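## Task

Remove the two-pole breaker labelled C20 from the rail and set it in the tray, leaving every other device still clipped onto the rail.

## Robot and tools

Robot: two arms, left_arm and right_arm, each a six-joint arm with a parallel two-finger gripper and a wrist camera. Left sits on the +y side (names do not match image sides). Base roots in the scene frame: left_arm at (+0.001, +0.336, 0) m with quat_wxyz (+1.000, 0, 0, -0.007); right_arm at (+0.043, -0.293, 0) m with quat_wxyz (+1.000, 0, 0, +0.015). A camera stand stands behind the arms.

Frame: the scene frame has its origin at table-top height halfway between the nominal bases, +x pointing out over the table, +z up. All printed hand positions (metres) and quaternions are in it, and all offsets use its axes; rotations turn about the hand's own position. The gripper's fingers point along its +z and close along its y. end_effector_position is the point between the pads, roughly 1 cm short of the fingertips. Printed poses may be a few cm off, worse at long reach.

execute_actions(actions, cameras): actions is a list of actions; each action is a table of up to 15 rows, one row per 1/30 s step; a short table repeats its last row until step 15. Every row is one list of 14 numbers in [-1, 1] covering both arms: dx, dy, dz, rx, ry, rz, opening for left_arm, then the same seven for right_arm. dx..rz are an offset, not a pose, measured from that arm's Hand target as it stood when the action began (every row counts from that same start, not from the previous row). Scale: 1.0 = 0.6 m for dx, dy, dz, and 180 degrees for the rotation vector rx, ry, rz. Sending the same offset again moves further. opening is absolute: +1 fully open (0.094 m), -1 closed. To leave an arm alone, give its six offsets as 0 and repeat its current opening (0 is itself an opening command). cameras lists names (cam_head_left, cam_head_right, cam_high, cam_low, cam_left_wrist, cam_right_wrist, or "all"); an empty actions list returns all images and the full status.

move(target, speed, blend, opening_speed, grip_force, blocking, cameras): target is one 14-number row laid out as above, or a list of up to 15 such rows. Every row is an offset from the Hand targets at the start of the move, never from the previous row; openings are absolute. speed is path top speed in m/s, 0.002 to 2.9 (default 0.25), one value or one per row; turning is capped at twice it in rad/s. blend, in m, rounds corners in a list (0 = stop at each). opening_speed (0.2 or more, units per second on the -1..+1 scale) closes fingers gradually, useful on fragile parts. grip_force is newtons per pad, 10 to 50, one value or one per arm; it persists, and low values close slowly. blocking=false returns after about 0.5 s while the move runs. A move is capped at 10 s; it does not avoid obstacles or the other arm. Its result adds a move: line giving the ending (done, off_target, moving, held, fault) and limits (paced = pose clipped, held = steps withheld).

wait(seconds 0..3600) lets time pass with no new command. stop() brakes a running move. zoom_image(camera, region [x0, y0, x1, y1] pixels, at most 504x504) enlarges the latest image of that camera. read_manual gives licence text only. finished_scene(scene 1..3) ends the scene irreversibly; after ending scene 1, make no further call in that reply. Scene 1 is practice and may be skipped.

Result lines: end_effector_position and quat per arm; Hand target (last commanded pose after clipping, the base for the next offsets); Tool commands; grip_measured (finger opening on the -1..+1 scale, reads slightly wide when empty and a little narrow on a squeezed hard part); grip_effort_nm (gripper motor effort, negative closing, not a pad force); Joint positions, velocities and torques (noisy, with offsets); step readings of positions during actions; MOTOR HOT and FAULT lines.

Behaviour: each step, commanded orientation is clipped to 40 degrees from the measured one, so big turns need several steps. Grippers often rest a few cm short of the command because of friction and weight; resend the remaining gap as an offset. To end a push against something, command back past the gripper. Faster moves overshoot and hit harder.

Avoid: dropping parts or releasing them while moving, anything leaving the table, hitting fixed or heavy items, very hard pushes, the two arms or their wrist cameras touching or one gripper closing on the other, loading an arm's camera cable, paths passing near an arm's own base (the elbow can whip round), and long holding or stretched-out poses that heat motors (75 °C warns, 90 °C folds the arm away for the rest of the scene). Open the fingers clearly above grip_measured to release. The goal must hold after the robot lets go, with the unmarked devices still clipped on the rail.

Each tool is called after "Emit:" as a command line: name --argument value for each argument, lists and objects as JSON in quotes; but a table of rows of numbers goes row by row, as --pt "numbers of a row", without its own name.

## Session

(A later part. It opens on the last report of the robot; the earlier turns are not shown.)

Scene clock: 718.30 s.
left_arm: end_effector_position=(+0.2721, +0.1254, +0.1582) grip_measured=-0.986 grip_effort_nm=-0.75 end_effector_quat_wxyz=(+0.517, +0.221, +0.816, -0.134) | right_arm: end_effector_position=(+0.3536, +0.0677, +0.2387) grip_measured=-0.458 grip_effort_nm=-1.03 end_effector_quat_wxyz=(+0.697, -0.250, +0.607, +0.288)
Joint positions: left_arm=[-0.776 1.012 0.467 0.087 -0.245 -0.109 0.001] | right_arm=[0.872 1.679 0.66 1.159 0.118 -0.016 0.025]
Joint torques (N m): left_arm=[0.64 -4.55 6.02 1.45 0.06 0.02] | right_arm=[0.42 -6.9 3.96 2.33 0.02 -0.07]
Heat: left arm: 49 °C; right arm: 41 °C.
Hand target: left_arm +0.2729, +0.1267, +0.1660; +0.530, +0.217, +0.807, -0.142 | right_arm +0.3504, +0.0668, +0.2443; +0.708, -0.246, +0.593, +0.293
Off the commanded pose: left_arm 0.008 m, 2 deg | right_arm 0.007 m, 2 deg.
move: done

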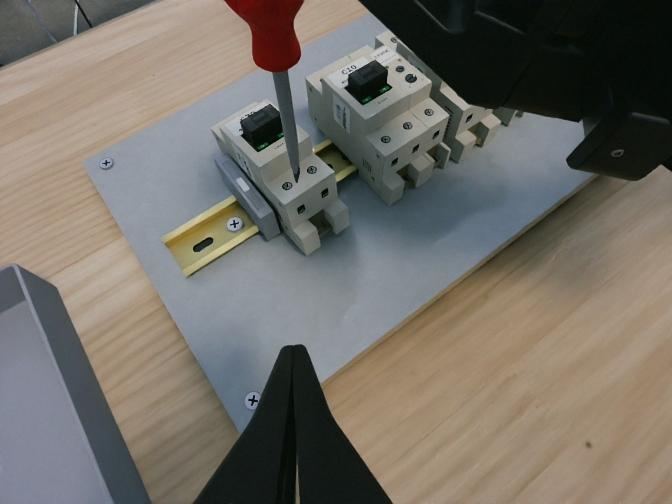

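Emit:
move --pt "0 0 0 0 0 0 -1 0.01 -0.033 -0.075 0 0 0 -0.8" --speed 0.08 --cameras '["cam_left_wrist"]'

Emit:
zoom_image --camera "cam_left_wrist" --region '[250, 130, 390, 270]'

Scene clock: 762.40 s.
left_arm: end_effector_position=(+0.2721, +0.1254, +0.1582) grip_measured=-0.986 grip_effort_nm=-0.75 end_effector_quat_wxyz=(+0.517, +0.221, +0.816, -0.134) | right_arm: end_effector_position=(+0.3574, +0.0494, +0.1921) grip_measured=-0.458 grip_effort_nm=-1.04 end_effector_quat_wxyz=(+0.695, -0.254, +0.611, +0.283)
Joint positions: left_arm=[-0.776 1.012 0.467 0.087 -0.245 -0.109 0.001] | right_arm=[0.823 1.812 0.556 1.382 0.073 -0.016 0.025]
Joint torques (N m): left_arm=[0.77 -4.38 6.11 1.4 0.03 0.04] | right_arm=[-0.5 -6.26 3.3 2.56 -0.12 0.03]
Heat: left arm: 50 °C; right arm: 41 °C.
Hand target: left_arm +0.2729, +0.1267, +0.1659; +0.530, +0.217, +0.808, -0.142 | right_arm +0.3565, +0.0470, +0.1994; +0.708, -0.245, +0.593, +0.293
Off the commanded pose: left_arm 0.008 m, 2 deg | right_arm 0.008 m, 3 deg.
move: off_target (right_arm)

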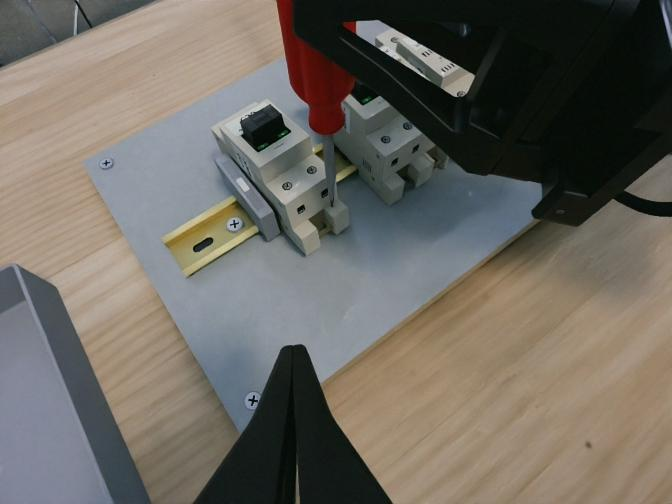

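Scaled by 3.600 from the camera's image (finer frame: 960x720).

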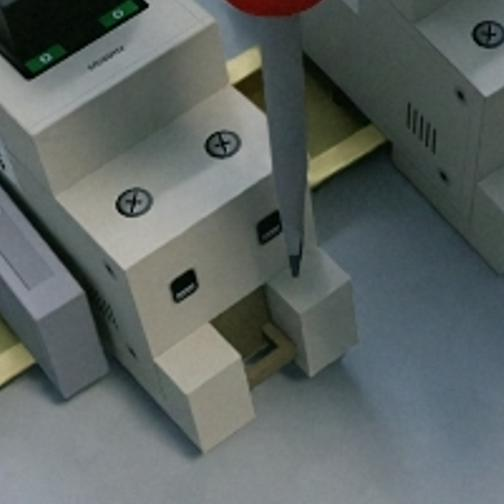

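Emit:
move --pt "0 0 0 0 0 0 -1 0.012 0.024 -0.012 0 0 0 -0.8" --speed 0.06 --cameras '["cam_left_wrist"]'

Emit:
zoom_image --camera "cam_left_wrist" --region '[250, 130, 390, 270]'

Scene clock: 776.37 s.
left_arm: end_effector_position=(+0.2721, +0.1254, +0.1582) grip_measured=-0.986 grip_effort_nm=-0.75 end_effector_quat_wxyz=(+0.517, +0.221, +0.816, -0.134) | right_arm: end_effector_position=(+0.3622, +0.0553, +0.1788) grip_measured=-0.458 grip_effort_nm=-1.03 end_effector_quat_wxyz=(+0.692, -0.256, +0.614, +0.281)
Joint positions: left_arm=[-0.776 1.012 0.467 0.087 -0.245 -0.109 0.001] | right_arm=[0.824 1.879 0.578 1.417 0.073 -0.016 0.025]
Joint torques (N m): left_arm=[0.69 -4.36 6.08 1.43 0.06 0.03] | right_arm=[0.57 -6.16 5.91 2.39 0.03 0.01]
Heat: left arm: 50 °C; right arm: 42 °C.
Hand target: left_arm +0.2729, +0.1267, +0.1659; +0.530, +0.217, +0.808, -0.142 | right_arm +0.3637, +0.0614, +0.1921; +0.708, -0.245, +0.593, +0.293
Off the commanded pose: left_arm 0.008 m, 2 deg | right_arm 0.015 m, 4 deg.
move: off_target (right_arm)

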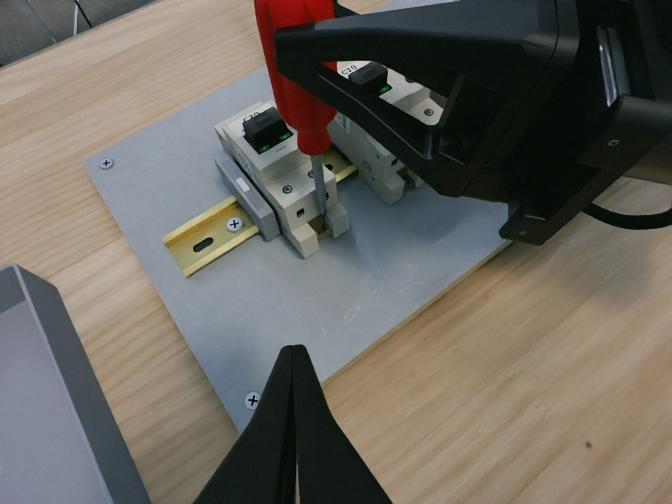

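Scaled by 3.600 from the camera's image (finer frame: 960x720).

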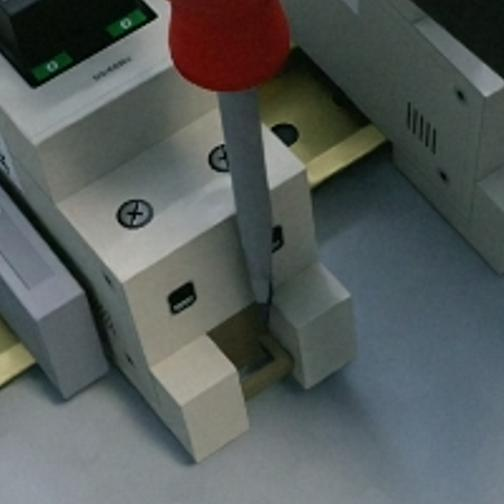

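Emit:
move --pt "0 0 0 0 0 0 -1 -0.0117 0.01 0 0 0 0 -0.8" --speed 0.06 --cameras '["cam_left_wrist"]'

Emit:
zoom_image --camera "cam_left_wrist" --region '[250, 130, 390, 270]'

Scene clock: 789.83 s.
left_arm: end_effector_position=(+0.2721, +0.1254, +0.1582) grip_measured=-0.986 grip_effort_nm=-0.75 end_effector_quat_wxyz=(+0.517, +0.221, +0.816, -0.134) | right_arm: end_effector_position=(+0.3542, +0.0625, +0.1758) grip_measured=-0.458 grip_effort_nm=-1.03 end_effector_quat_wxyz=(+0.688, -0.257, +0.616, +0.283)
Joint positions: left_arm=[-0.776 1.012 0.467 0.087 -0.245 -0.109 0.001] | right_arm=[0.858 1.885 0.578 1.416 0.102 -0.017 0.025]
Joint torques (N m): left_arm=[0.83 -4.46 6.11 1.44 0.05 0.03] | right_arm=[0.34 -6.58 5.96 2.42 0.04 -0.04]
Heat: left arm: 50 °C; right arm: 43 °C.
Hand target: left_arm +0.2729, +0.1267, +0.1659; +0.530, +0.217, +0.808, -0.142 | right_arm +0.3567, +0.0674, +0.1920; +0.708, -0.246, +0.594, +0.293
Off the commanded pose: left_arm 0.008 m, 2 deg | right_arm 0.017 m, 4 deg.
move: off_target (right_arm)

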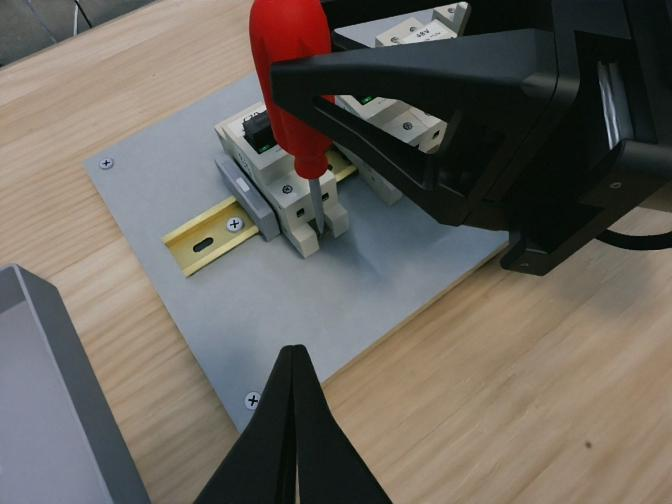

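Scaled by 3.600 from the camera's image (finer frame: 960x720).

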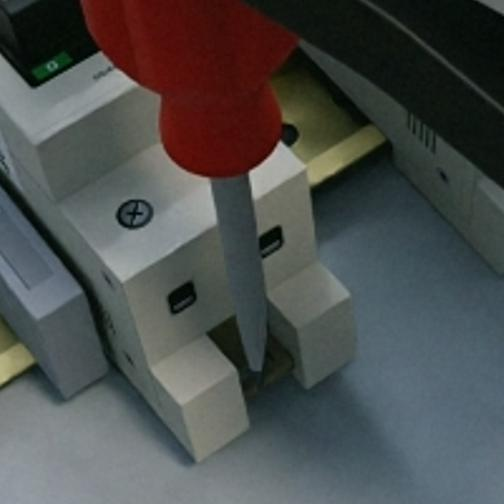

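Emit:
move --pt "0 0 0 0 0 0 -1 0.0117 -0.0165 0.003 0 0 0 -0.8" --speed 0.06 --cameras '["cam_left_wrist"]'

Emit:
zoom_image --camera "cam_left_wrist" --region '[250, 130, 390, 270]'

Scene clock: 808.73 s.
left_arm: end_effector_position=(+0.2721, +0.1254, +0.1583) grip_measured=-0.986 grip_effort_nm=-0.75 end_effector_quat_wxyz=(+0.517, +0.221, +0.816, -0.134) | right_arm: end_effector_position=(+0.3614, +0.0565, +0.1759) grip_measured=-0.458 grip_effort_nm=-1.03 end_effector_quat_wxyz=(+0.689, -0.256, +0.617, +0.281)
Joint positions: left_arm=[-0.776 1.012 0.467 0.088 -0.245 -0.109 0.001] | right_arm=[0.829 1.885 0.578 1.416 0.078 -0.015 0.025]
Joint torques (N m): left_arm=[0.72 -4.31 6.05 1.42 0.05 0] | right_arm=[-0.49 -7.73 5.07 2.37 -0.11 0.01]
Heat: left arm: 51 °C; right arm: 44 °C.
Hand target: left_arm +0.2729, +0.1267, +0.1660; +0.530, +0.217, +0.807, -0.142 | right_arm +0.3636, +0.0576, +0.1939; +0.708, -0.246, +0.593, +0.293
Off the commanded pose: left_arm 0.008 m, 2 deg | right_arm 0.018 m, 4 deg.
move: off_target (right_arm)

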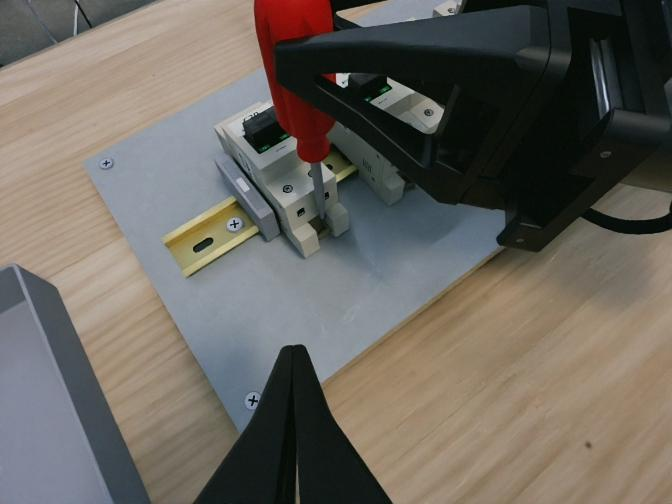

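Scaled by 3.600 from the camera's image (finer frame: 960x720).

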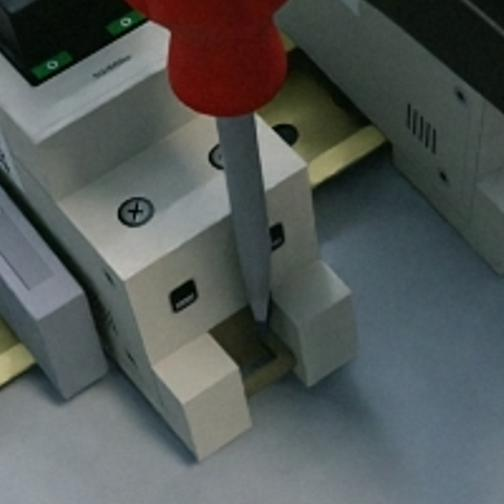

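Emit:
move --pt "0 0 0 0 0 0 -1 0 0.015 0 0 0 0 -0.8" --pt "0 0 0 0 0 0 -1 0 0.015 -0.023 0 0 0 -0.8" --speed 0.05 --cameras '["cam_left_wrist"]'

Emit:
zoom_image --camera "cam_left_wrist" --region '[250, 130, 390, 270]'

Scene clock: 821.33 s.
left_arm: end_effector_position=(+0.2721, +0.1254, +0.1583) grip_measured=-0.986 grip_effort_nm=-0.75 end_effector_quat_wxyz=(+0.517, +0.221, +0.816, -0.134) | right_arm: end_effector_position=(+0.3622, +0.0618, +0.1621) grip_measured=-0.458 grip_effort_nm=-1.03 end_effector_quat_wxyz=(+0.684, -0.259, +0.621, +0.280)
Joint positions: left_arm=[-0.776 1.012 0.467 0.088 -0.245 -0.109 0.001] | right_arm=[0.837 1.941 0.59 1.445 0.084 -0.015 0.025]
Joint torques (N m): left_arm=[0.7 -4.44 5.93 1.42 0.05 0.02] | right_arm=[0.4 -6.56 5.53 2.63 0.03 -0.02]
Heat: left arm: 51 °C; right arm: 45 °C.
Hand target: left_arm +0.2729, +0.1267, +0.1660; +0.530, +0.217, +0.807, -0.142 | right_arm +0.3636, +0.0665, +0.1801; +0.708, -0.246, +0.594, +0.293
Off the commanded pose: left_arm 0.008 m, 2 deg | right_arm 0.019 m, 5 deg.
move: off_target (right_arm)

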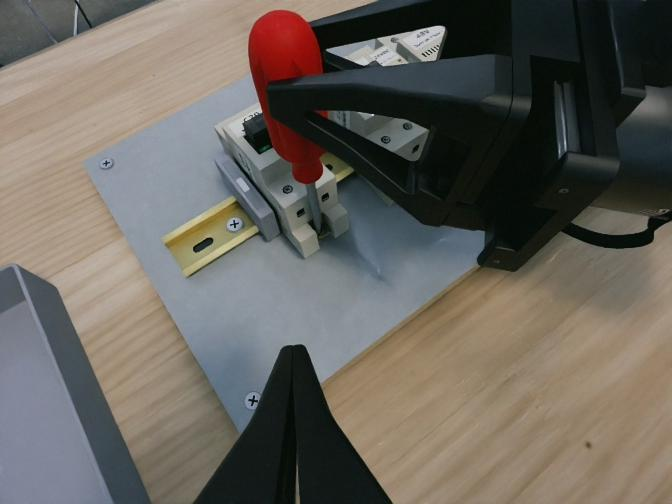

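Scaled by 3.600 from the camera's image (finer frame: 960x720).

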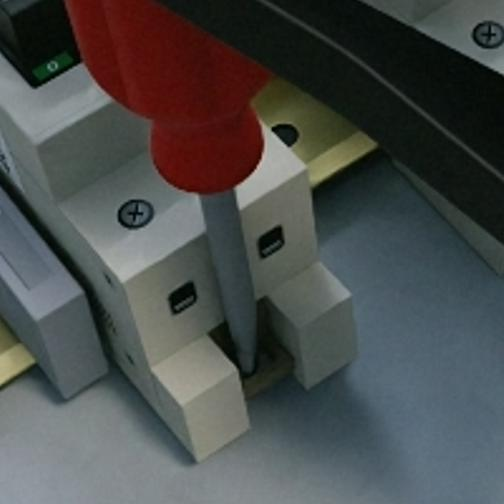

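Emit:
zoom_image --camera "cam_left_wrist" --region '[295, 205, 345, 255]'

Scaled by 10.080 from the camera's image (finer frame: 960x720).

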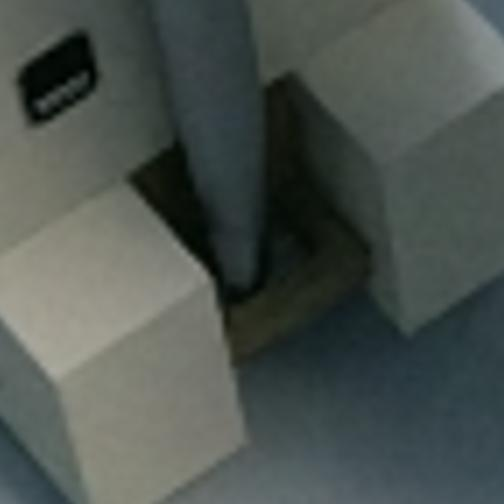

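Emit:
move --pt "0 0 0 0 0 0 -1 0 0 -0.02 0 0 0 -0.8" --speed 0.04 --cameras '["cam_left_wrist"]'

Emit:
zoom_image --camera "cam_left_wrist" --region '[285, 195, 355, 265]'

Scene clock: 842.50 s.
left_arm: end_effector_position=(+0.2721, +0.1254, +0.1583) grip_measured=-0.986 grip_effort_nm=-0.75 end_effector_quat_wxyz=(+0.517, +0.221, +0.816, -0.134) | right_arm: end_effector_position=(+0.3652, +0.0642, +0.1602) grip_measured=-0.458 grip_effort_nm=-1.03 end_effector_quat_wxyz=(+0.687, -0.260, +0.620, +0.276)
Joint positions: left_arm=[-0.776 1.012 0.467 0.088 -0.245 -0.109 0.001] | right_arm=[0.837 1.96 0.606 1.45 0.088 -0.024 0.025]
Joint torques (N m): left_arm=[0.59 -4.33 6.13 1.45 0.05 0.01] | right_arm=[0.4 -4.7 3.96 3.02 -0.02 0.08]
Heat: left arm: 51 °C; right arm: 44 °C.
Hand target: left_arm +0.2729, +0.1267, +0.1660; +0.530, +0.217, +0.807, -0.142 | right_arm +0.3636, +0.0665, +0.1681; +0.708, -0.246, +0.593, +0.293
Off the commanded pose: left_arm 0.008 m, 2 deg | right_arm 0.008 m, 5 deg.
joint sent to its limit (right arm) — joint 4 (wrist pitch), upper limit. The joint targets still meet the commanded pose.
move: off_target (right_arm)

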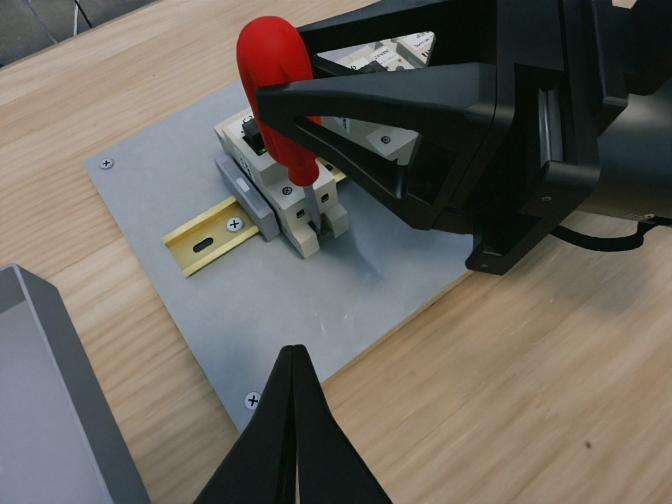

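Scaled by 7.200 from the camera's image (finer frame: 960x720).

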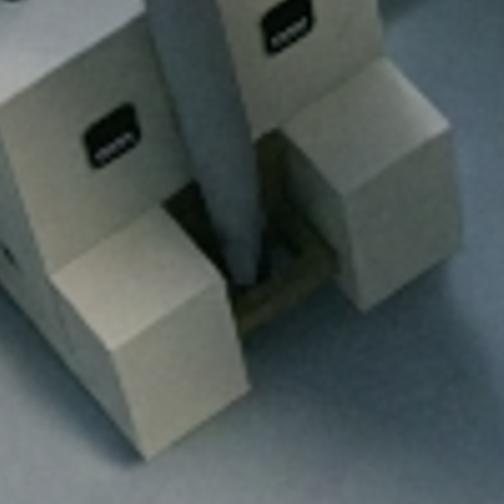

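Emit:
move --pt "0 0 0 0 0 0 -1 0 -0.008 0.025 0 0 0 -0.8" --speed 0.04 --cameras '["cam_left_wrist"]'

Emit:
zoom_image --camera "cam_left_wrist" --region '[285, 195, 355, 265]'

Scene clock: 872.57 s.
left_arm: end_effector_position=(+0.2721, +0.1254, +0.1583) grip_measured=-0.986 grip_effort_nm=-0.75 end_effector_quat_wxyz=(+0.517, +0.221, +0.816, -0.134) | right_arm: end_effector_position=(+0.3653, +0.0643, +0.1601) grip_measured=-0.458 grip_effort_nm=-1.03 end_effector_quat_wxyz=(+0.686, -0.260, +0.621, +0.276)
Joint positions: left_arm=[-0.776 1.012 0.467 0.088 -0.245 -0.109 0.001] | right_arm=[0.837 1.96 0.606 1.449 0.088 -0.024 0.025]
Joint torques (N m): left_arm=[0.55 -4.42 6.04 1.45 0.05 0.04] | right_arm=[-0.47 -9.46 3.4 2.54 -0.13 0.07]
Heat: left arm: 51 °C; right arm: 46 °C.
Hand target: left_arm +0.2729, +0.1267, +0.1660; +0.530, +0.217, +0.807, -0.142 | right_arm +0.3637, +0.0618, +0.1832; +0.708, -0.245, +0.593, +0.293
Off the commanded pose: left_arm 0.008 m, 2 deg | right_arm 0.023 m, 5 deg.
move: off_target (right_arm)

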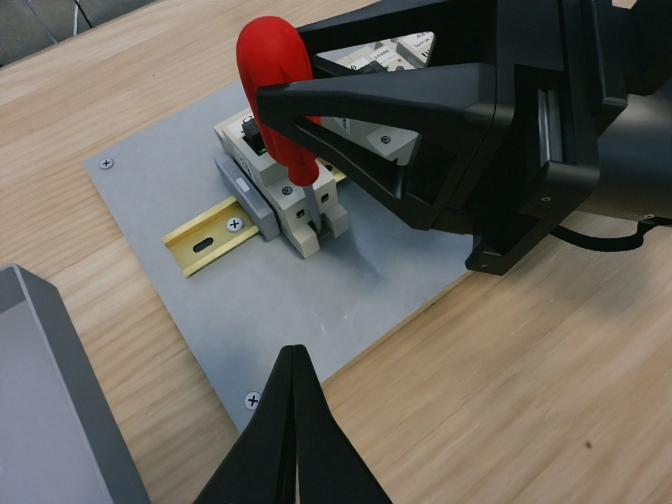

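Scaled by 7.200 from the camera's image (finer frame: 960x720).

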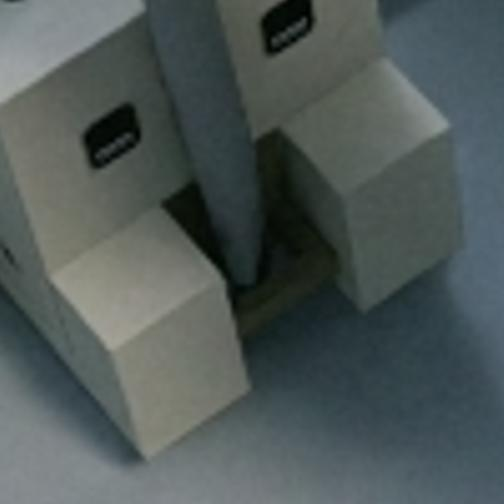

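Emit:
move --pt "0 0 0 0 0 0 -1 0 -0.005 0.02 0 0 0 -0.8" --speed 0.04 --cameras '["cam_left_wrist"]'

Emit:
zoom_image --camera "cam_left_wrist" --region '[270, 180, 370, 280]'

Scene clock: 880.80 s.
left_arm: end_effector_position=(+0.2721, +0.1254, +0.1583) grip_measured=-0.986 grip_effort_nm=-0.75 end_effector_quat_wxyz=(+0.517, +0.221, +0.816, -0.134) | right_arm: end_effector_position=(+0.3659, +0.0636, +0.1617) grip_measured=-0.458 grip_effort_nm=-1.03 end_effector_quat_wxyz=(+0.684, -0.263, +0.622, +0.276)
Joint positions: left_arm=[-0.776 1.012 0.467 0.088 -0.245 -0.109 0.001] | right_arm=[0.832 1.946 0.606 1.429 0.078 -0.023 0.025]
Joint torques (N m): left_arm=[0.69 -4.46 6.16 1.47 0.03 0.02] | right_arm=[-0.58 -12.81 3.33 2.21 -0.11 0.07]
Heat: left arm: 51 °C; right arm: 45 °C.
Hand target: left_arm +0.2729, +0.1267, +0.1660; +0.530, +0.217, +0.807, -0.142 | right_arm +0.3638, +0.0587, +0.1953; +0.708, -0.245, +0.593, +0.293
Off the commanded pose: left_arm 0.008 m, 2 deg | right_arm 0.034 m, 5 deg.
move: off_target (right_arm)

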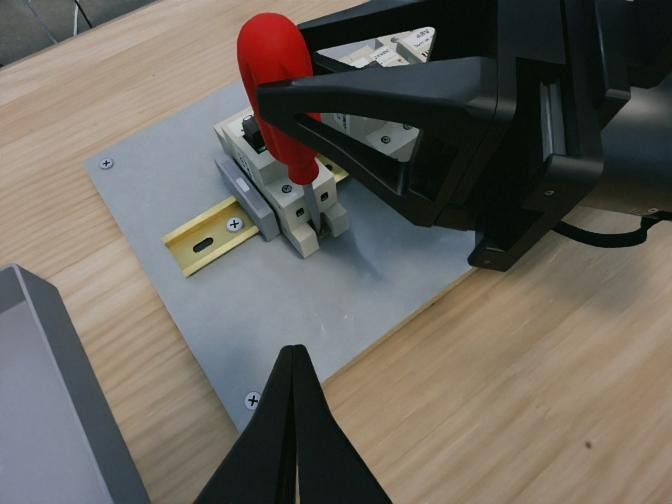

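Scaled by 5.040 from the camera's image (finer frame: 960x720).

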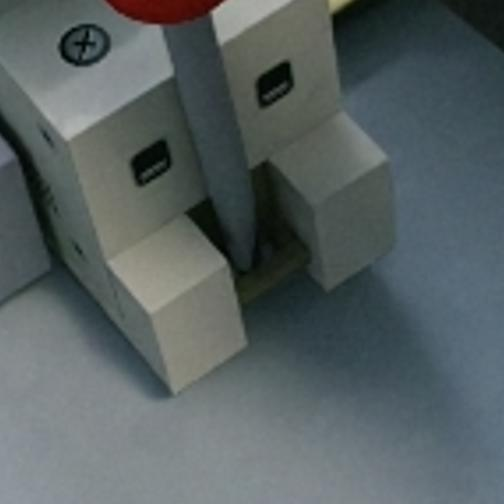

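Emit:
move --pt "0 0 0 0 0 0 -1 0 -0.005 0.02 0 0 0 -0.8" --speed 0.04 --cameras '["cam_left_wrist"]'

Emit:
zoom_image --camera "cam_left_wrist" --region '[270, 180, 370, 280]'

Scene clock: 897.47 s.
left_arm: end_effector_position=(+0.2721, +0.1254, +0.1583) grip_measured=-0.986 grip_effort_nm=-0.75 end_effector_quat_wxyz=(+0.517, +0.221, +0.816, -0.134) | right_arm: end_effector_position=(+0.3665, +0.0609, +0.1753) grip_measured=-0.458 grip_effort_nm=-1.03 end_effector_quat_wxyz=(+0.686, -0.261, +0.620, +0.278)
Joint positions: left_arm=[-0.776 1.012 0.467 0.088 -0.245 -0.109 0.001] | right_arm=[0.824 1.889 0.606 1.378 0.072 -0.02 0.025]
Joint torques (N m): left_arm=[0.72 -4.31 6.05 1.42 0.05 0.04] | right_arm=[-0.5 -12.67 3.55 2.13 -0.1 0.06]
Heat: left arm: 52 °C; right arm: 43 °C.
Hand target: left_arm +0.2729, +0.1267, +0.1659; +0.530, +0.217, +0.808, -0.142 | right_arm +0.3637, +0.0557, +0.2072; +0.708, -0.245, +0.593, +0.293
Off the commanded pose: left_arm 0.008 m, 2 deg | right_arm 0.033 m, 5 deg.
move: off_target (right_arm)

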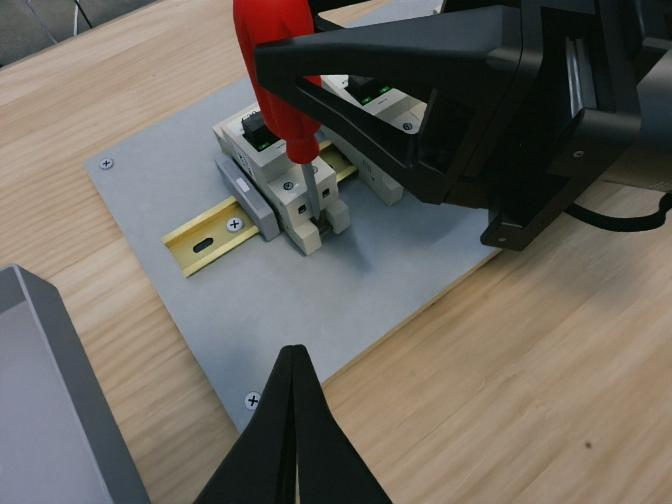

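Scaled by 5.040 from the camera's image (finer frame: 960x720).

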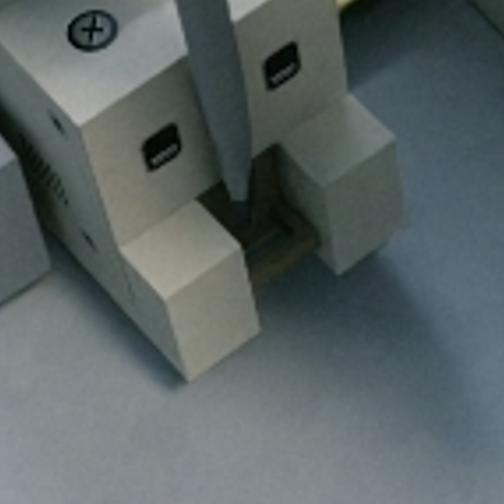

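Emit:
move --pt "0 0 0 0 0 0 -1 0.005 0.008 0.02 -0.0236 0.0236 0 -0.8" --speed 0.06 --cameras '["cam_left_wrist"]'

Emit:
zoom_image --camera "cam_left_wrist" --region '[250, 150, 370, 270]'

Scene clock: 1035.20 s.
left_arm: end_effector_position=(+0.2721, +0.1254, +0.1584) grip_measured=-0.986 grip_effort_nm=-0.75 end_effector_quat_wxyz=(+0.517, +0.221, +0.816, -0.135) | right_arm: end_effector_position=(+0.3636, +0.0575, +0.1731) grip_measured=-0.458 grip_effort_nm=-1.03 end_effector_quat_wxyz=(+0.642, -0.280, +0.665, +0.260)
Joint positions: left_arm=[-0.776 1.012 0.467 0.088 -0.245 -0.109 0.001] | right_arm=[0.824 1.741 0.615 1.083 0.072 -0.011 0.025]
Joint torques (N m): left_arm=[0.77 -4.31 6.16 1.43 0.06 -0.01] | right_arm=[-0.23 -12.01 7.36 2.12 -0.05 0.03]
Heat: left arm: 53 °C; right arm: 41 °C.
Hand target: left_arm +0.2729, +0.1267, +0.1660; +0.530, +0.217, +0.807, -0.142 | right_arm +0.3667, +0.0605, +0.2192; +0.676, -0.261, +0.630, +0.280
Off the commanded pose: left_arm 0.008 m, 2 deg | right_arm 0.046 m, 7 deg.
move: off_target (right_arm)

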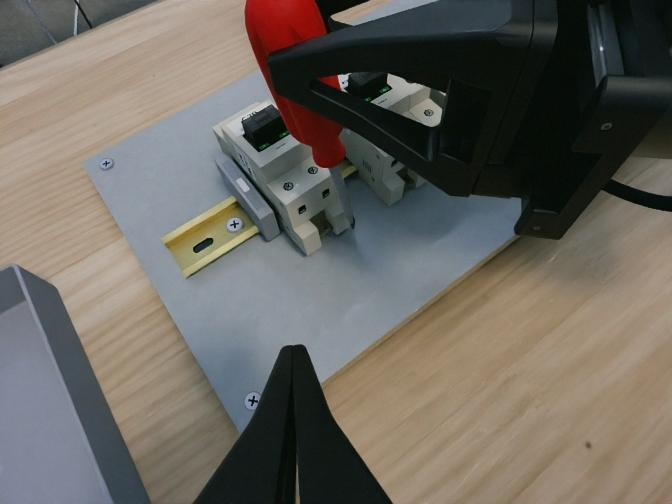

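Scaled by 4.200 from the camera's image (finer frame: 960x720).

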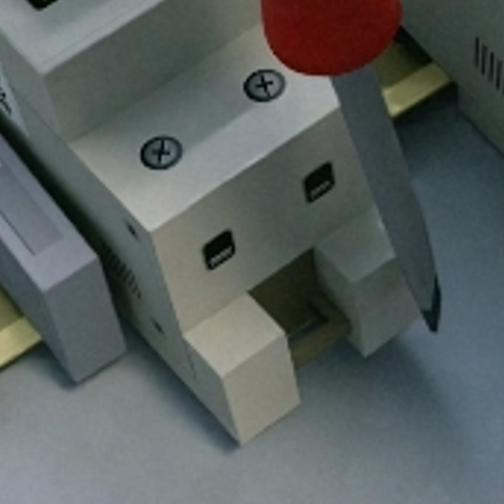

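Emit:
move --pt "0 0 0 0 0 0 -1 -0.02 0.0 0.04 0.0137 -0.0137 0 -0.8" --pt "0 0 0 0 0 0 -1 -0.004 0.0 -0.033 0.0137 -0.0137 0 -0.8" --speed 0.07 --cameras '["cam_left_wrist"]'

Emit:
zoom_image --camera "cam_left_wrist" --region '[250, 130, 390, 270]'

Scene clock: 1081.40 s.
left_arm: end_effector_position=(+0.2721, +0.1254, +0.1584) grip_measured=-0.986 grip_effort_nm=-0.75 end_effector_quat_wxyz=(+0.517, +0.221, +0.816, -0.135) | right_arm: end_effector_position=(+0.3640, +0.0610, +0.1919) grip_measured=-0.458 grip_effort_nm=-1.04 end_effector_quat_wxyz=(+0.682, -0.258, +0.625, +0.279)
Joint positions: left_arm=[-0.776 1.012 0.467 0.088 -0.245 -0.109 0.001] | right_arm=[0.833 1.803 0.615 1.273 0.083 -0.011 0.025]
Joint torques (N m): left_arm=[0.73 -4.3 6.02 1.43 0.05 0.02] | right_arm=[-0.43 -6.5 4.08 2.48 -0.12 -0.02]
Heat: left arm: 53 °C; right arm: 42 °C.
Hand target: left_arm +0.2729, +0.1267, +0.1660; +0.530, +0.217, +0.807, -0.142 | right_arm +0.3644, +0.0605, +0.1994; +0.695, -0.252, +0.609, +0.287
Off the commanded pose: left_arm 0.008 m, 2 deg | right_arm 0.008 m, 3 deg.
move: off_target (right_arm)

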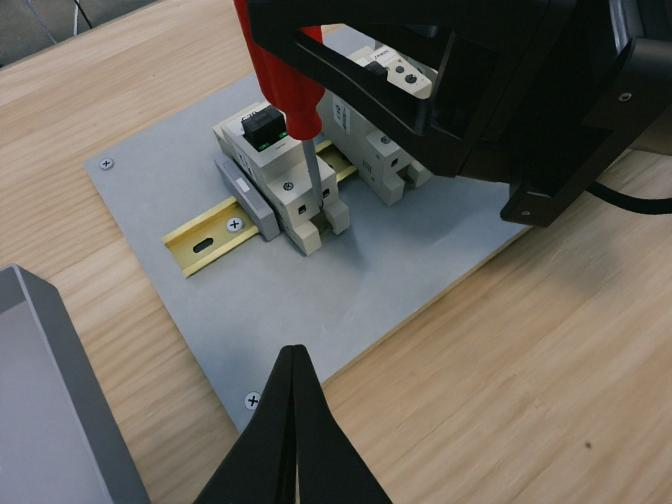

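Scaled by 3.600 from the camera's image (finer frame: 960x720).

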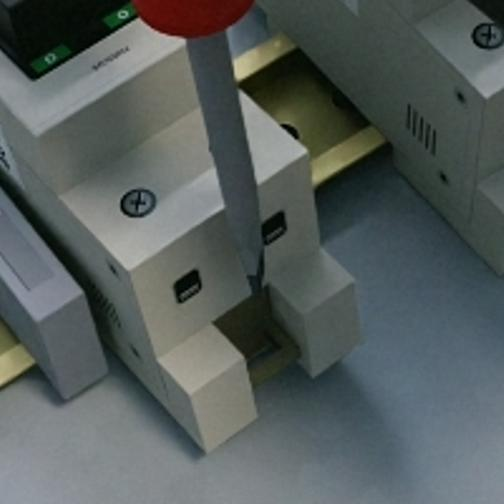

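Emit:
move --pt "0 0 0 0 0 0 -1 0.0 0.0 -0.03 0 0 0 -0.8" --speed 0.04 --cameras '["cam_left_wrist"]'

Emit:
zoom_image --camera "cam_left_wrist" --region '[285, 195, 355, 265]'

Scene clock: 1096.03 s.
left_arm: end_effector_position=(+0.2721, +0.1254, +0.1584) grip_measured=-0.986 grip_effort_nm=-0.75 end_effector_quat_wxyz=(+0.517, +0.221, +0.816, -0.135) | right_arm: end_effector_position=(+0.3653, +0.0624, +0.1755) grip_measured=-0.458 grip_effort_nm=-1.03 end_effector_quat_wxyz=(+0.682, -0.258, +0.625, +0.279)
Joint positions: left_arm=[-0.776 1.012 0.467 0.088 -0.245 -0.109 0.001] | right_arm=[0.833 1.878 0.609 1.355 0.083 -0.011 0.025]
Joint torques (N m): left_arm=[0.72 -4.4 6.09 1.42 0.04 -0.01] | right_arm=[-0.42 -6.72 3.19 2.57 -0.12 -0.01]
Heat: left arm: 53 °C; right arm: 43 °C.
Hand target: left_arm +0.2729, +0.1267, +0.1660; +0.530, +0.217, +0.807, -0.142 | right_arm +0.3643, +0.0604, +0.1814; +0.695, -0.252, +0.609, +0.287
Off the commanded pose: left_arm 0.008 m, 2 deg | right_arm 0.006 m, 3 deg.
move: off_target (right_arm)

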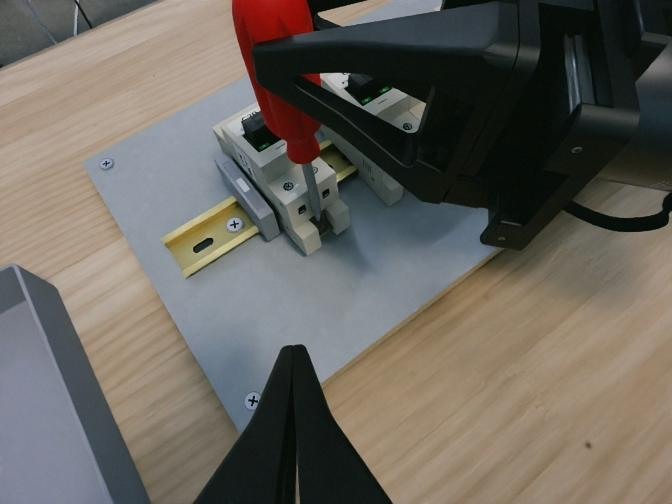

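Scaled by 7.200 from the camera's image (finer frame: 960x720).

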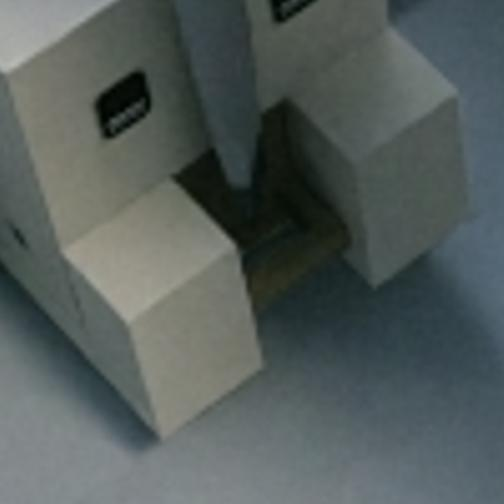

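Emit:
move --pt "0 0 0 0 0 0 -1 -0.003 -0.003 -0.03 0 0 0 -0.8" --speed 0.04 --cameras '["cam_left_wrist"]'

Emit:
zoom_image --camera "cam_left_wrist" --region '[285, 195, 355, 265]'

Scene clock: 1105.97 s.
left_arm: end_effector_position=(+0.2721, +0.1254, +0.1584) grip_measured=-0.986 grip_effort_nm=-0.74 end_effector_quat_wxyz=(+0.517, +0.221, +0.816, -0.135) | right_arm: end_effector_position=(+0.3641, +0.0613, +0.1667) grip_measured=-0.458 grip_effort_nm=-1.03 end_effector_quat_wxyz=(+0.688, -0.255, +0.618, +0.282)
Joint positions: left_arm=[-0.776 1.012 0.467 0.088 -0.245 -0.109 0.001] | right_arm=[0.833 1.936 0.596 1.446 0.083 -0.011 0.025]
Joint torques (N m): left_arm=[0.64 -4.45 6.15 1.43 0.04 0.04] | right_arm=[-0.38 -5.55 2.5 2.58 -0.1 -0.02]
Heat: left arm: 53 °C; right arm: 43 °C.
Hand target: left_arm +0.2729, +0.1267, +0.1660; +0.530, +0.217, +0.807, -0.142 | right_arm +0.3626, +0.0587, +0.1634; +0.695, -0.252, +0.609, +0.287
Off the commanded pose: left_arm 0.008 m, 2 deg | right_arm 0.005 m, 2 deg.
move: done

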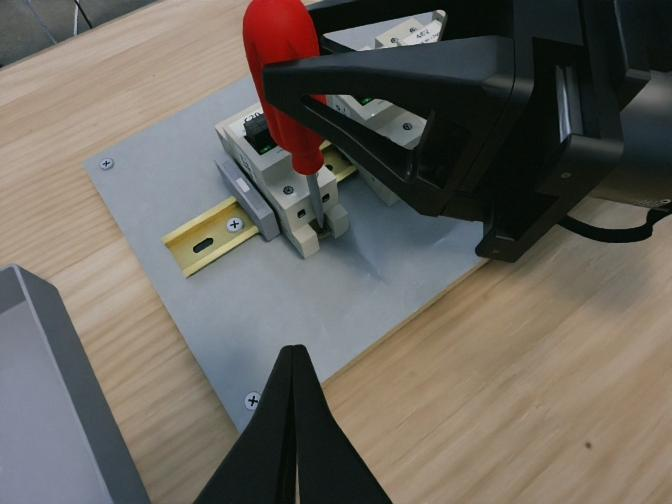

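Scaled by 7.200 from the camera's image (finer frame: 960x720).

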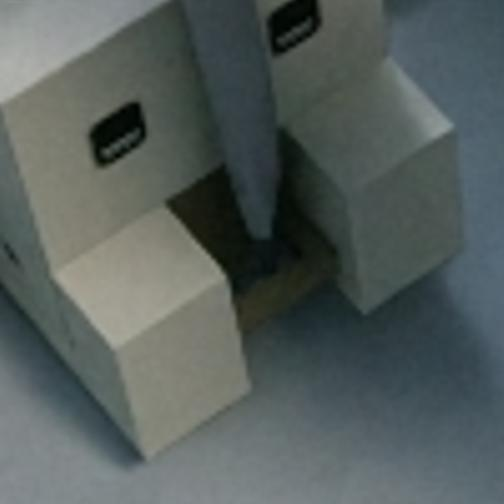

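Emit:
move --pt "0 0 0 0 0 0 -1 0 0 -0.022 0 0 0 -0.8" --speed 0.04 --cameras '["cam_left_wrist"]'

Emit:
zoom_image --camera "cam_left_wrist" --region '[285, 195, 355, 265]'

Scene clock: 1113.53 s.
left_arm: end_effector_position=(+0.2721, +0.1254, +0.1584) grip_measured=-0.986 grip_effort_nm=-0.75 end_effector_quat_wxyz=(+0.517, +0.221, +0.816, -0.135) | right_arm: end_effector_position=(+0.3650, +0.0625, +0.1635) grip_measured=-0.458 grip_effort_nm=-1.03 end_effector_quat_wxyz=(+0.687, -0.256, +0.619, +0.282)
Joint positions: left_arm=[-0.776 1.012 0.467 0.088 -0.245 -0.109 0.001] | right_arm=[0.833 1.951 0.601 1.453 0.082 -0.011 0.025]
Joint torques (N m): left_arm=[0.8 -4.42 6.06 1.41 0.04 0.04] | right_arm=[-0.36 -3.02 1.77 2.98 -0.09 -0.01]
Heat: left arm: 53 °C; right arm: 43 °C.
Hand target: left_arm +0.2729, +0.1267, +0.1660; +0.530, +0.217, +0.807, -0.142 | right_arm +0.3625, +0.0587, +0.1502; +0.695, -0.252, +0.609, +0.287
Off the commanded pose: left_arm 0.008 m, 2 deg | right_arm 0.014 m, 2 deg.
joint sent to its limit (right arm) — joint 4 (wrist pitch), upper limit. The joint targets still meet the commanded pose.
move: off_target (right_arm)

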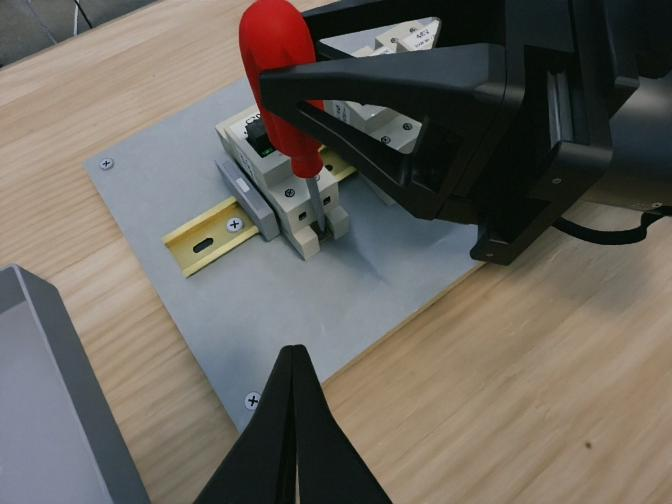

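Scaled by 7.200 from the camera's image (finer frame: 960x720).

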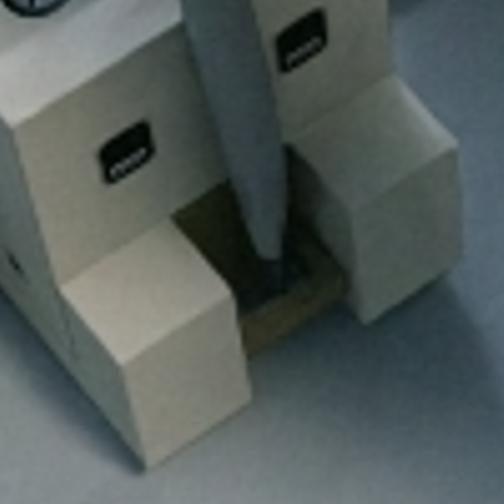

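Emit:
move --pt "0 0 0 0 0 0 -1 0 0 0.02 0 0 0 -0.8" --pt "0 0 0 0 0 0 -1 0 0.018 0.02 0 0 0 -0.8" --pt "0 0 0 0 0 0 -1 0 0.018 -0.008 0 0 0 -0.8" --speed 0.04 --cameras '["cam_left_wrist"]'

Emit:
zoom_image --camera "cam_left_wrist" --region '[285, 195, 355, 265]'

Scene clock: 1153.83 s.
left_arm: end_effector_position=(+0.2721, +0.1254, +0.1584) grip_measured=-0.986 grip_effort_nm=-0.75 end_effector_quat_wxyz=(+0.517, +0.221, +0.816, -0.135) | right_arm: end_effector_position=(+0.3694, +0.0700, +0.1618) grip_measured=-0.458 grip_effort_nm=-1.03 end_effector_quat_wxyz=(+0.691, -0.254, +0.618, +0.276)
Joint positions: left_arm=[-0.776 1.012 0.467 0.088 -0.245 -0.109 0.001] | right_arm=[0.843 1.983 0.638 1.453 0.102 -0.021 0.025]
Joint torques (N m): left_arm=[0.84 -4.42 6.11 1.43 0.05 0.05] | right_arm=[0.68 -3.07 1.62 2.97 -0.07 0.06]
Heat: left arm: 54 °C; right arm: 47 °C.
Hand target: left_arm +0.2729, +0.1267, +0.1660; +0.530, +0.217, +0.807, -0.142 | right_arm +0.3625, +0.0696, +0.1454; +0.695, -0.252, +0.609, +0.288
Off the commanded pose: left_arm 0.008 m, 2 deg | right_arm 0.018 m, 2 deg.
joint sent to its limit (right arm) — joint 4 (wrist pitch), upper limit. The joint targets still meet the commanded pose.
move: off_target (right_arm)

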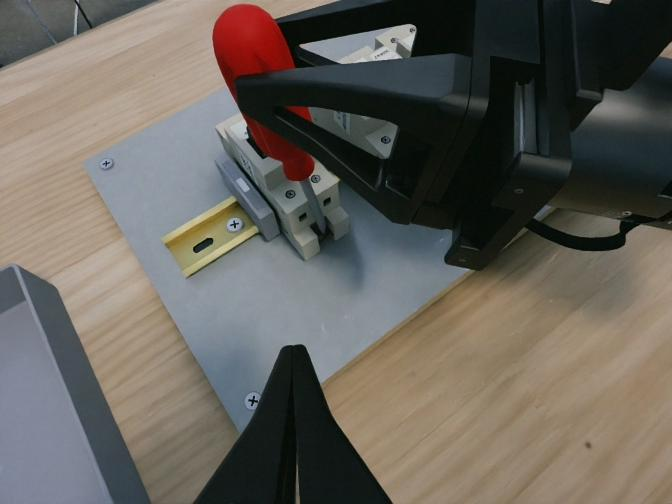

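Scaled by 7.200 from the camera's image (finer frame: 960x720).

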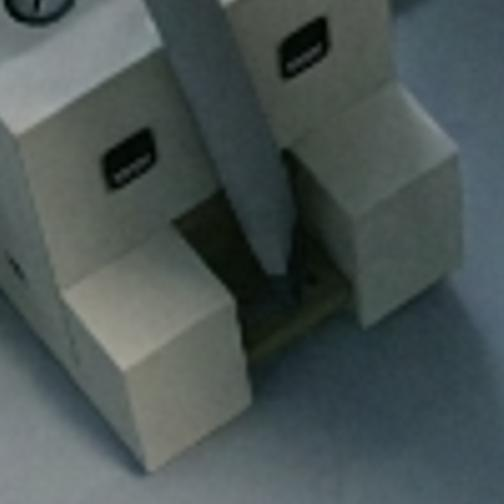

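Emit:
move --pt "0 0 0 0 0 0 -1 -0.015 -0.015 0.15 0 0 0 -0.8" --pt "0 0 0 0 0 0 -1 -0.04 -0.03 0.15 0 0 -0.139 -0.8" --speed 0.08 --cameras '["cam_left_wrist"]'

Emit:
zoom_image --camera "cam_left_wrist" --region '[180, 20, 430, 270]'

Scene clock: 1221.60 s.
left_arm: end_effector_position=(+0.2721, +0.1254, +0.1584) grip_measured=-0.986 grip_effort_nm=-0.75 end_effector_quat_wxyz=(+0.517, +0.221, +0.816, -0.135) | right_arm: end_effector_position=(+0.3368, +0.0438, +0.2203) grip_measured=-0.458 grip_effort_nm=-1.03 end_effector_quat_wxyz=(+0.728, -0.133, +0.663, +0.112)
Joint positions: left_arm=[-0.776 1.012 0.467 0.088 -0.245 -0.109 0.001] | right_arm=[1.11 1.717 0.663 1.175 0.786 -0.131 0.025]
Joint torques (N m): left_arm=[0.84 -4.53 6.01 1.42 0.04 0.02] | right_arm=[0.38 -5.9 7.51 2.09 -0.02 -0.01]
Heat: left arm: 54 °C; right arm: 49 °C.
Hand target: left_arm +0.2729, +0.1267, +0.1660; +0.530, +0.217, +0.807, -0.142 | right_arm +0.3385, +0.0515, +0.2353; +0.741, -0.114, +0.649, +0.130
Off the commanded pose: left_arm 0.008 m, 2 deg | right_arm 0.017 m, 4 deg.
move: off_target (right_arm)

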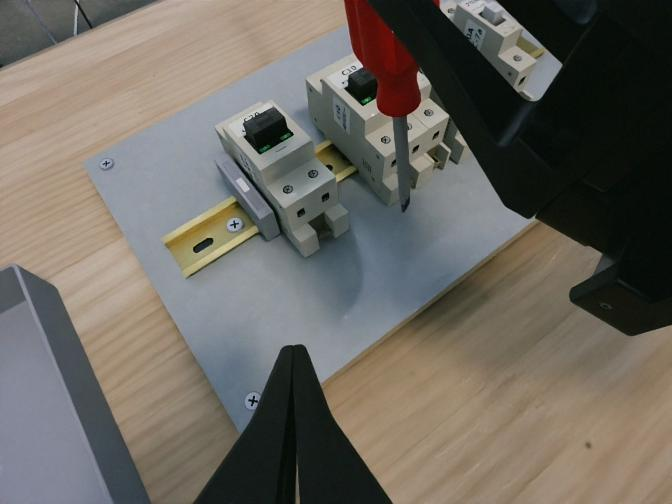

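Scaled by 2.016 from the camera's image (finer frame: 960x720).

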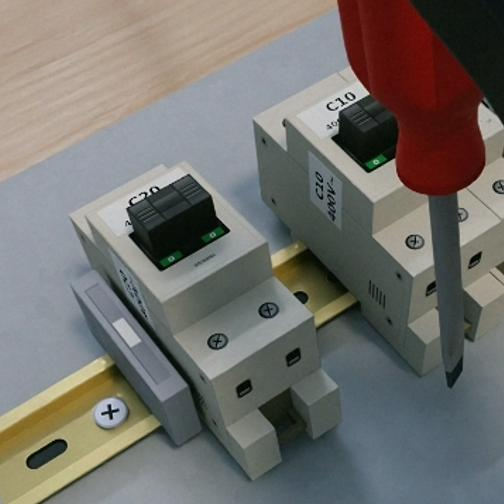

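Emit:
move --pt "0 0 0 0 0 0 -1 -0.1 -0.15 0.03 0 0 0 -0.8" --speed 0.15 --cameras '["cam_high", "cam_right_wrist"]'

Scene clock: 1298.60 s.
left_arm: end_effector_position=(+0.2721, +0.1254, +0.1584) grip_measured=-0.986 grip_effort_nm=-0.75 end_effector_quat_wxyz=(+0.517, +0.221, +0.816, -0.135) | right_arm: end_effector_position=(+0.2823, -0.0335, +0.2443) grip_measured=-0.458 grip_effort_nm=-1.03 end_effector_quat_wxyz=(+0.735, -0.125, +0.656, +0.118)
Joint positions: left_arm=[-0.776 1.012 0.467 0.088 -0.245 -0.109 0.001] | right_arm=[1.194 1.282 0.362 1.089 0.871 -0.159 0.025]
Joint torques (N m): left_arm=[0.72 -4.38 6.05 1.44 0.06 0.03] | right_arm=[0.46 -6.67 4.03 1.69 -0.07 -0.02]
Heat: left arm: 54 °C; right arm: 43 °C.
Hand target: left_arm +0.2729, +0.1267, +0.1659; +0.530, +0.217, +0.808, -0.142 | right_arm +0.2785, -0.0384, +0.2534; +0.741, -0.114, +0.649, +0.130
Off the commanded pose: left_arm 0.008 m, 2 deg | right_arm 0.011 m, 2 deg.
move: off_target (right_arm)

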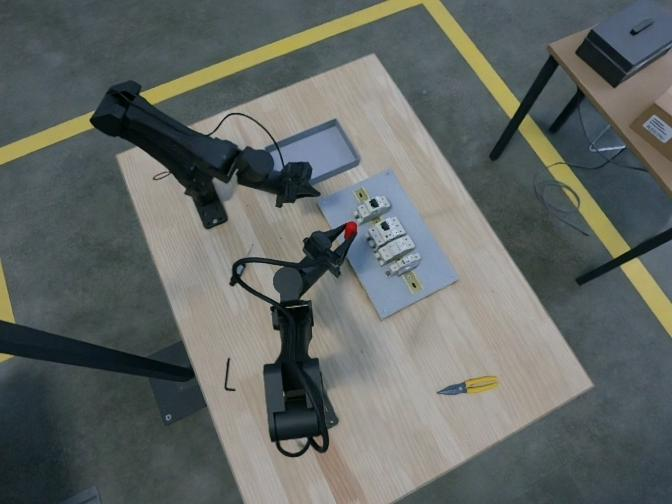

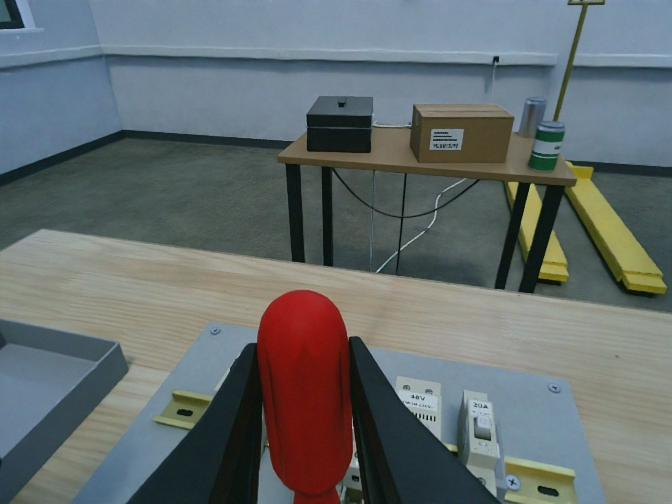

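Emit:
move --pt "0 0 0 0 0 0 -1 0.1275 -0.4193 -0.089 -0.1202 0.6098 -0.0644 -0.8" --speed 0.2 --cameras '["cam_right_wrist","cam_high"]'

Scene clock: 1347.13 s.
left_arm: end_effector_position=(+0.2721, +0.1254, +0.1584) grip_measured=-0.986 grip_effort_nm=-0.75 end_effector_quat_wxyz=(+0.517, +0.221, +0.816, -0.135) | right_arm: end_effector_position=(+0.3479, -0.2877, +0.1942) grip_measured=-0.458 grip_effort_nm=-1.03 end_effector_quat_wxyz=(+0.009, -0.019, +1.000, +0.001)
Joint positions: left_arm=[-0.776 1.012 0.467 0.088 -0.245 -0.109 0.001] | right_arm=[-0.019 1.71 1.729 -1.572 -0.003 -0.027 0.025]
Joint torques (N m): left_arm=[0.59 -4.36 5.96 1.44 0.04 0.01] | right_arm=[-0.27 -6.37 7.84 0.28 0.11 -0.04]
Heat: left arm: 54 °C; right arm: 40 °C.
Hand target: left_arm +0.2729, +0.1267, +0.1659; +0.530, +0.217, +0.808, -0.142 | right_arm +0.3549, -0.2900, +0.2000; -0.122, -0.021, +0.992, -0.002
Off the commanded pose: left_arm 0.008 m, 2 deg | right_arm 0.009 m, 15 deg.
joint sent to its limit (right arm) — joint 4 (wrist pitch), lower limit. The joint targets are off in orientation, not in position.
move: off_target (right_arm)
Images, in order (width x height): cam_high 672x504, cam_right_wrist 672x504.

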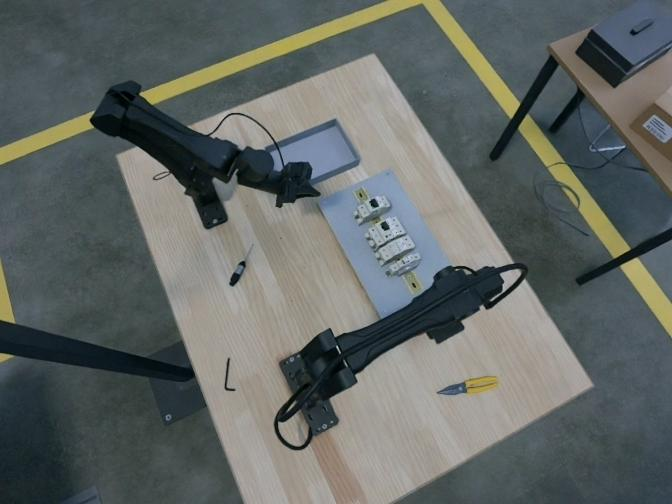

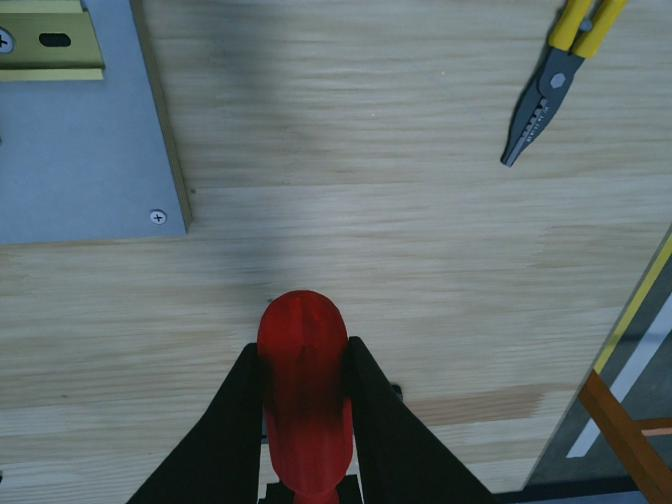

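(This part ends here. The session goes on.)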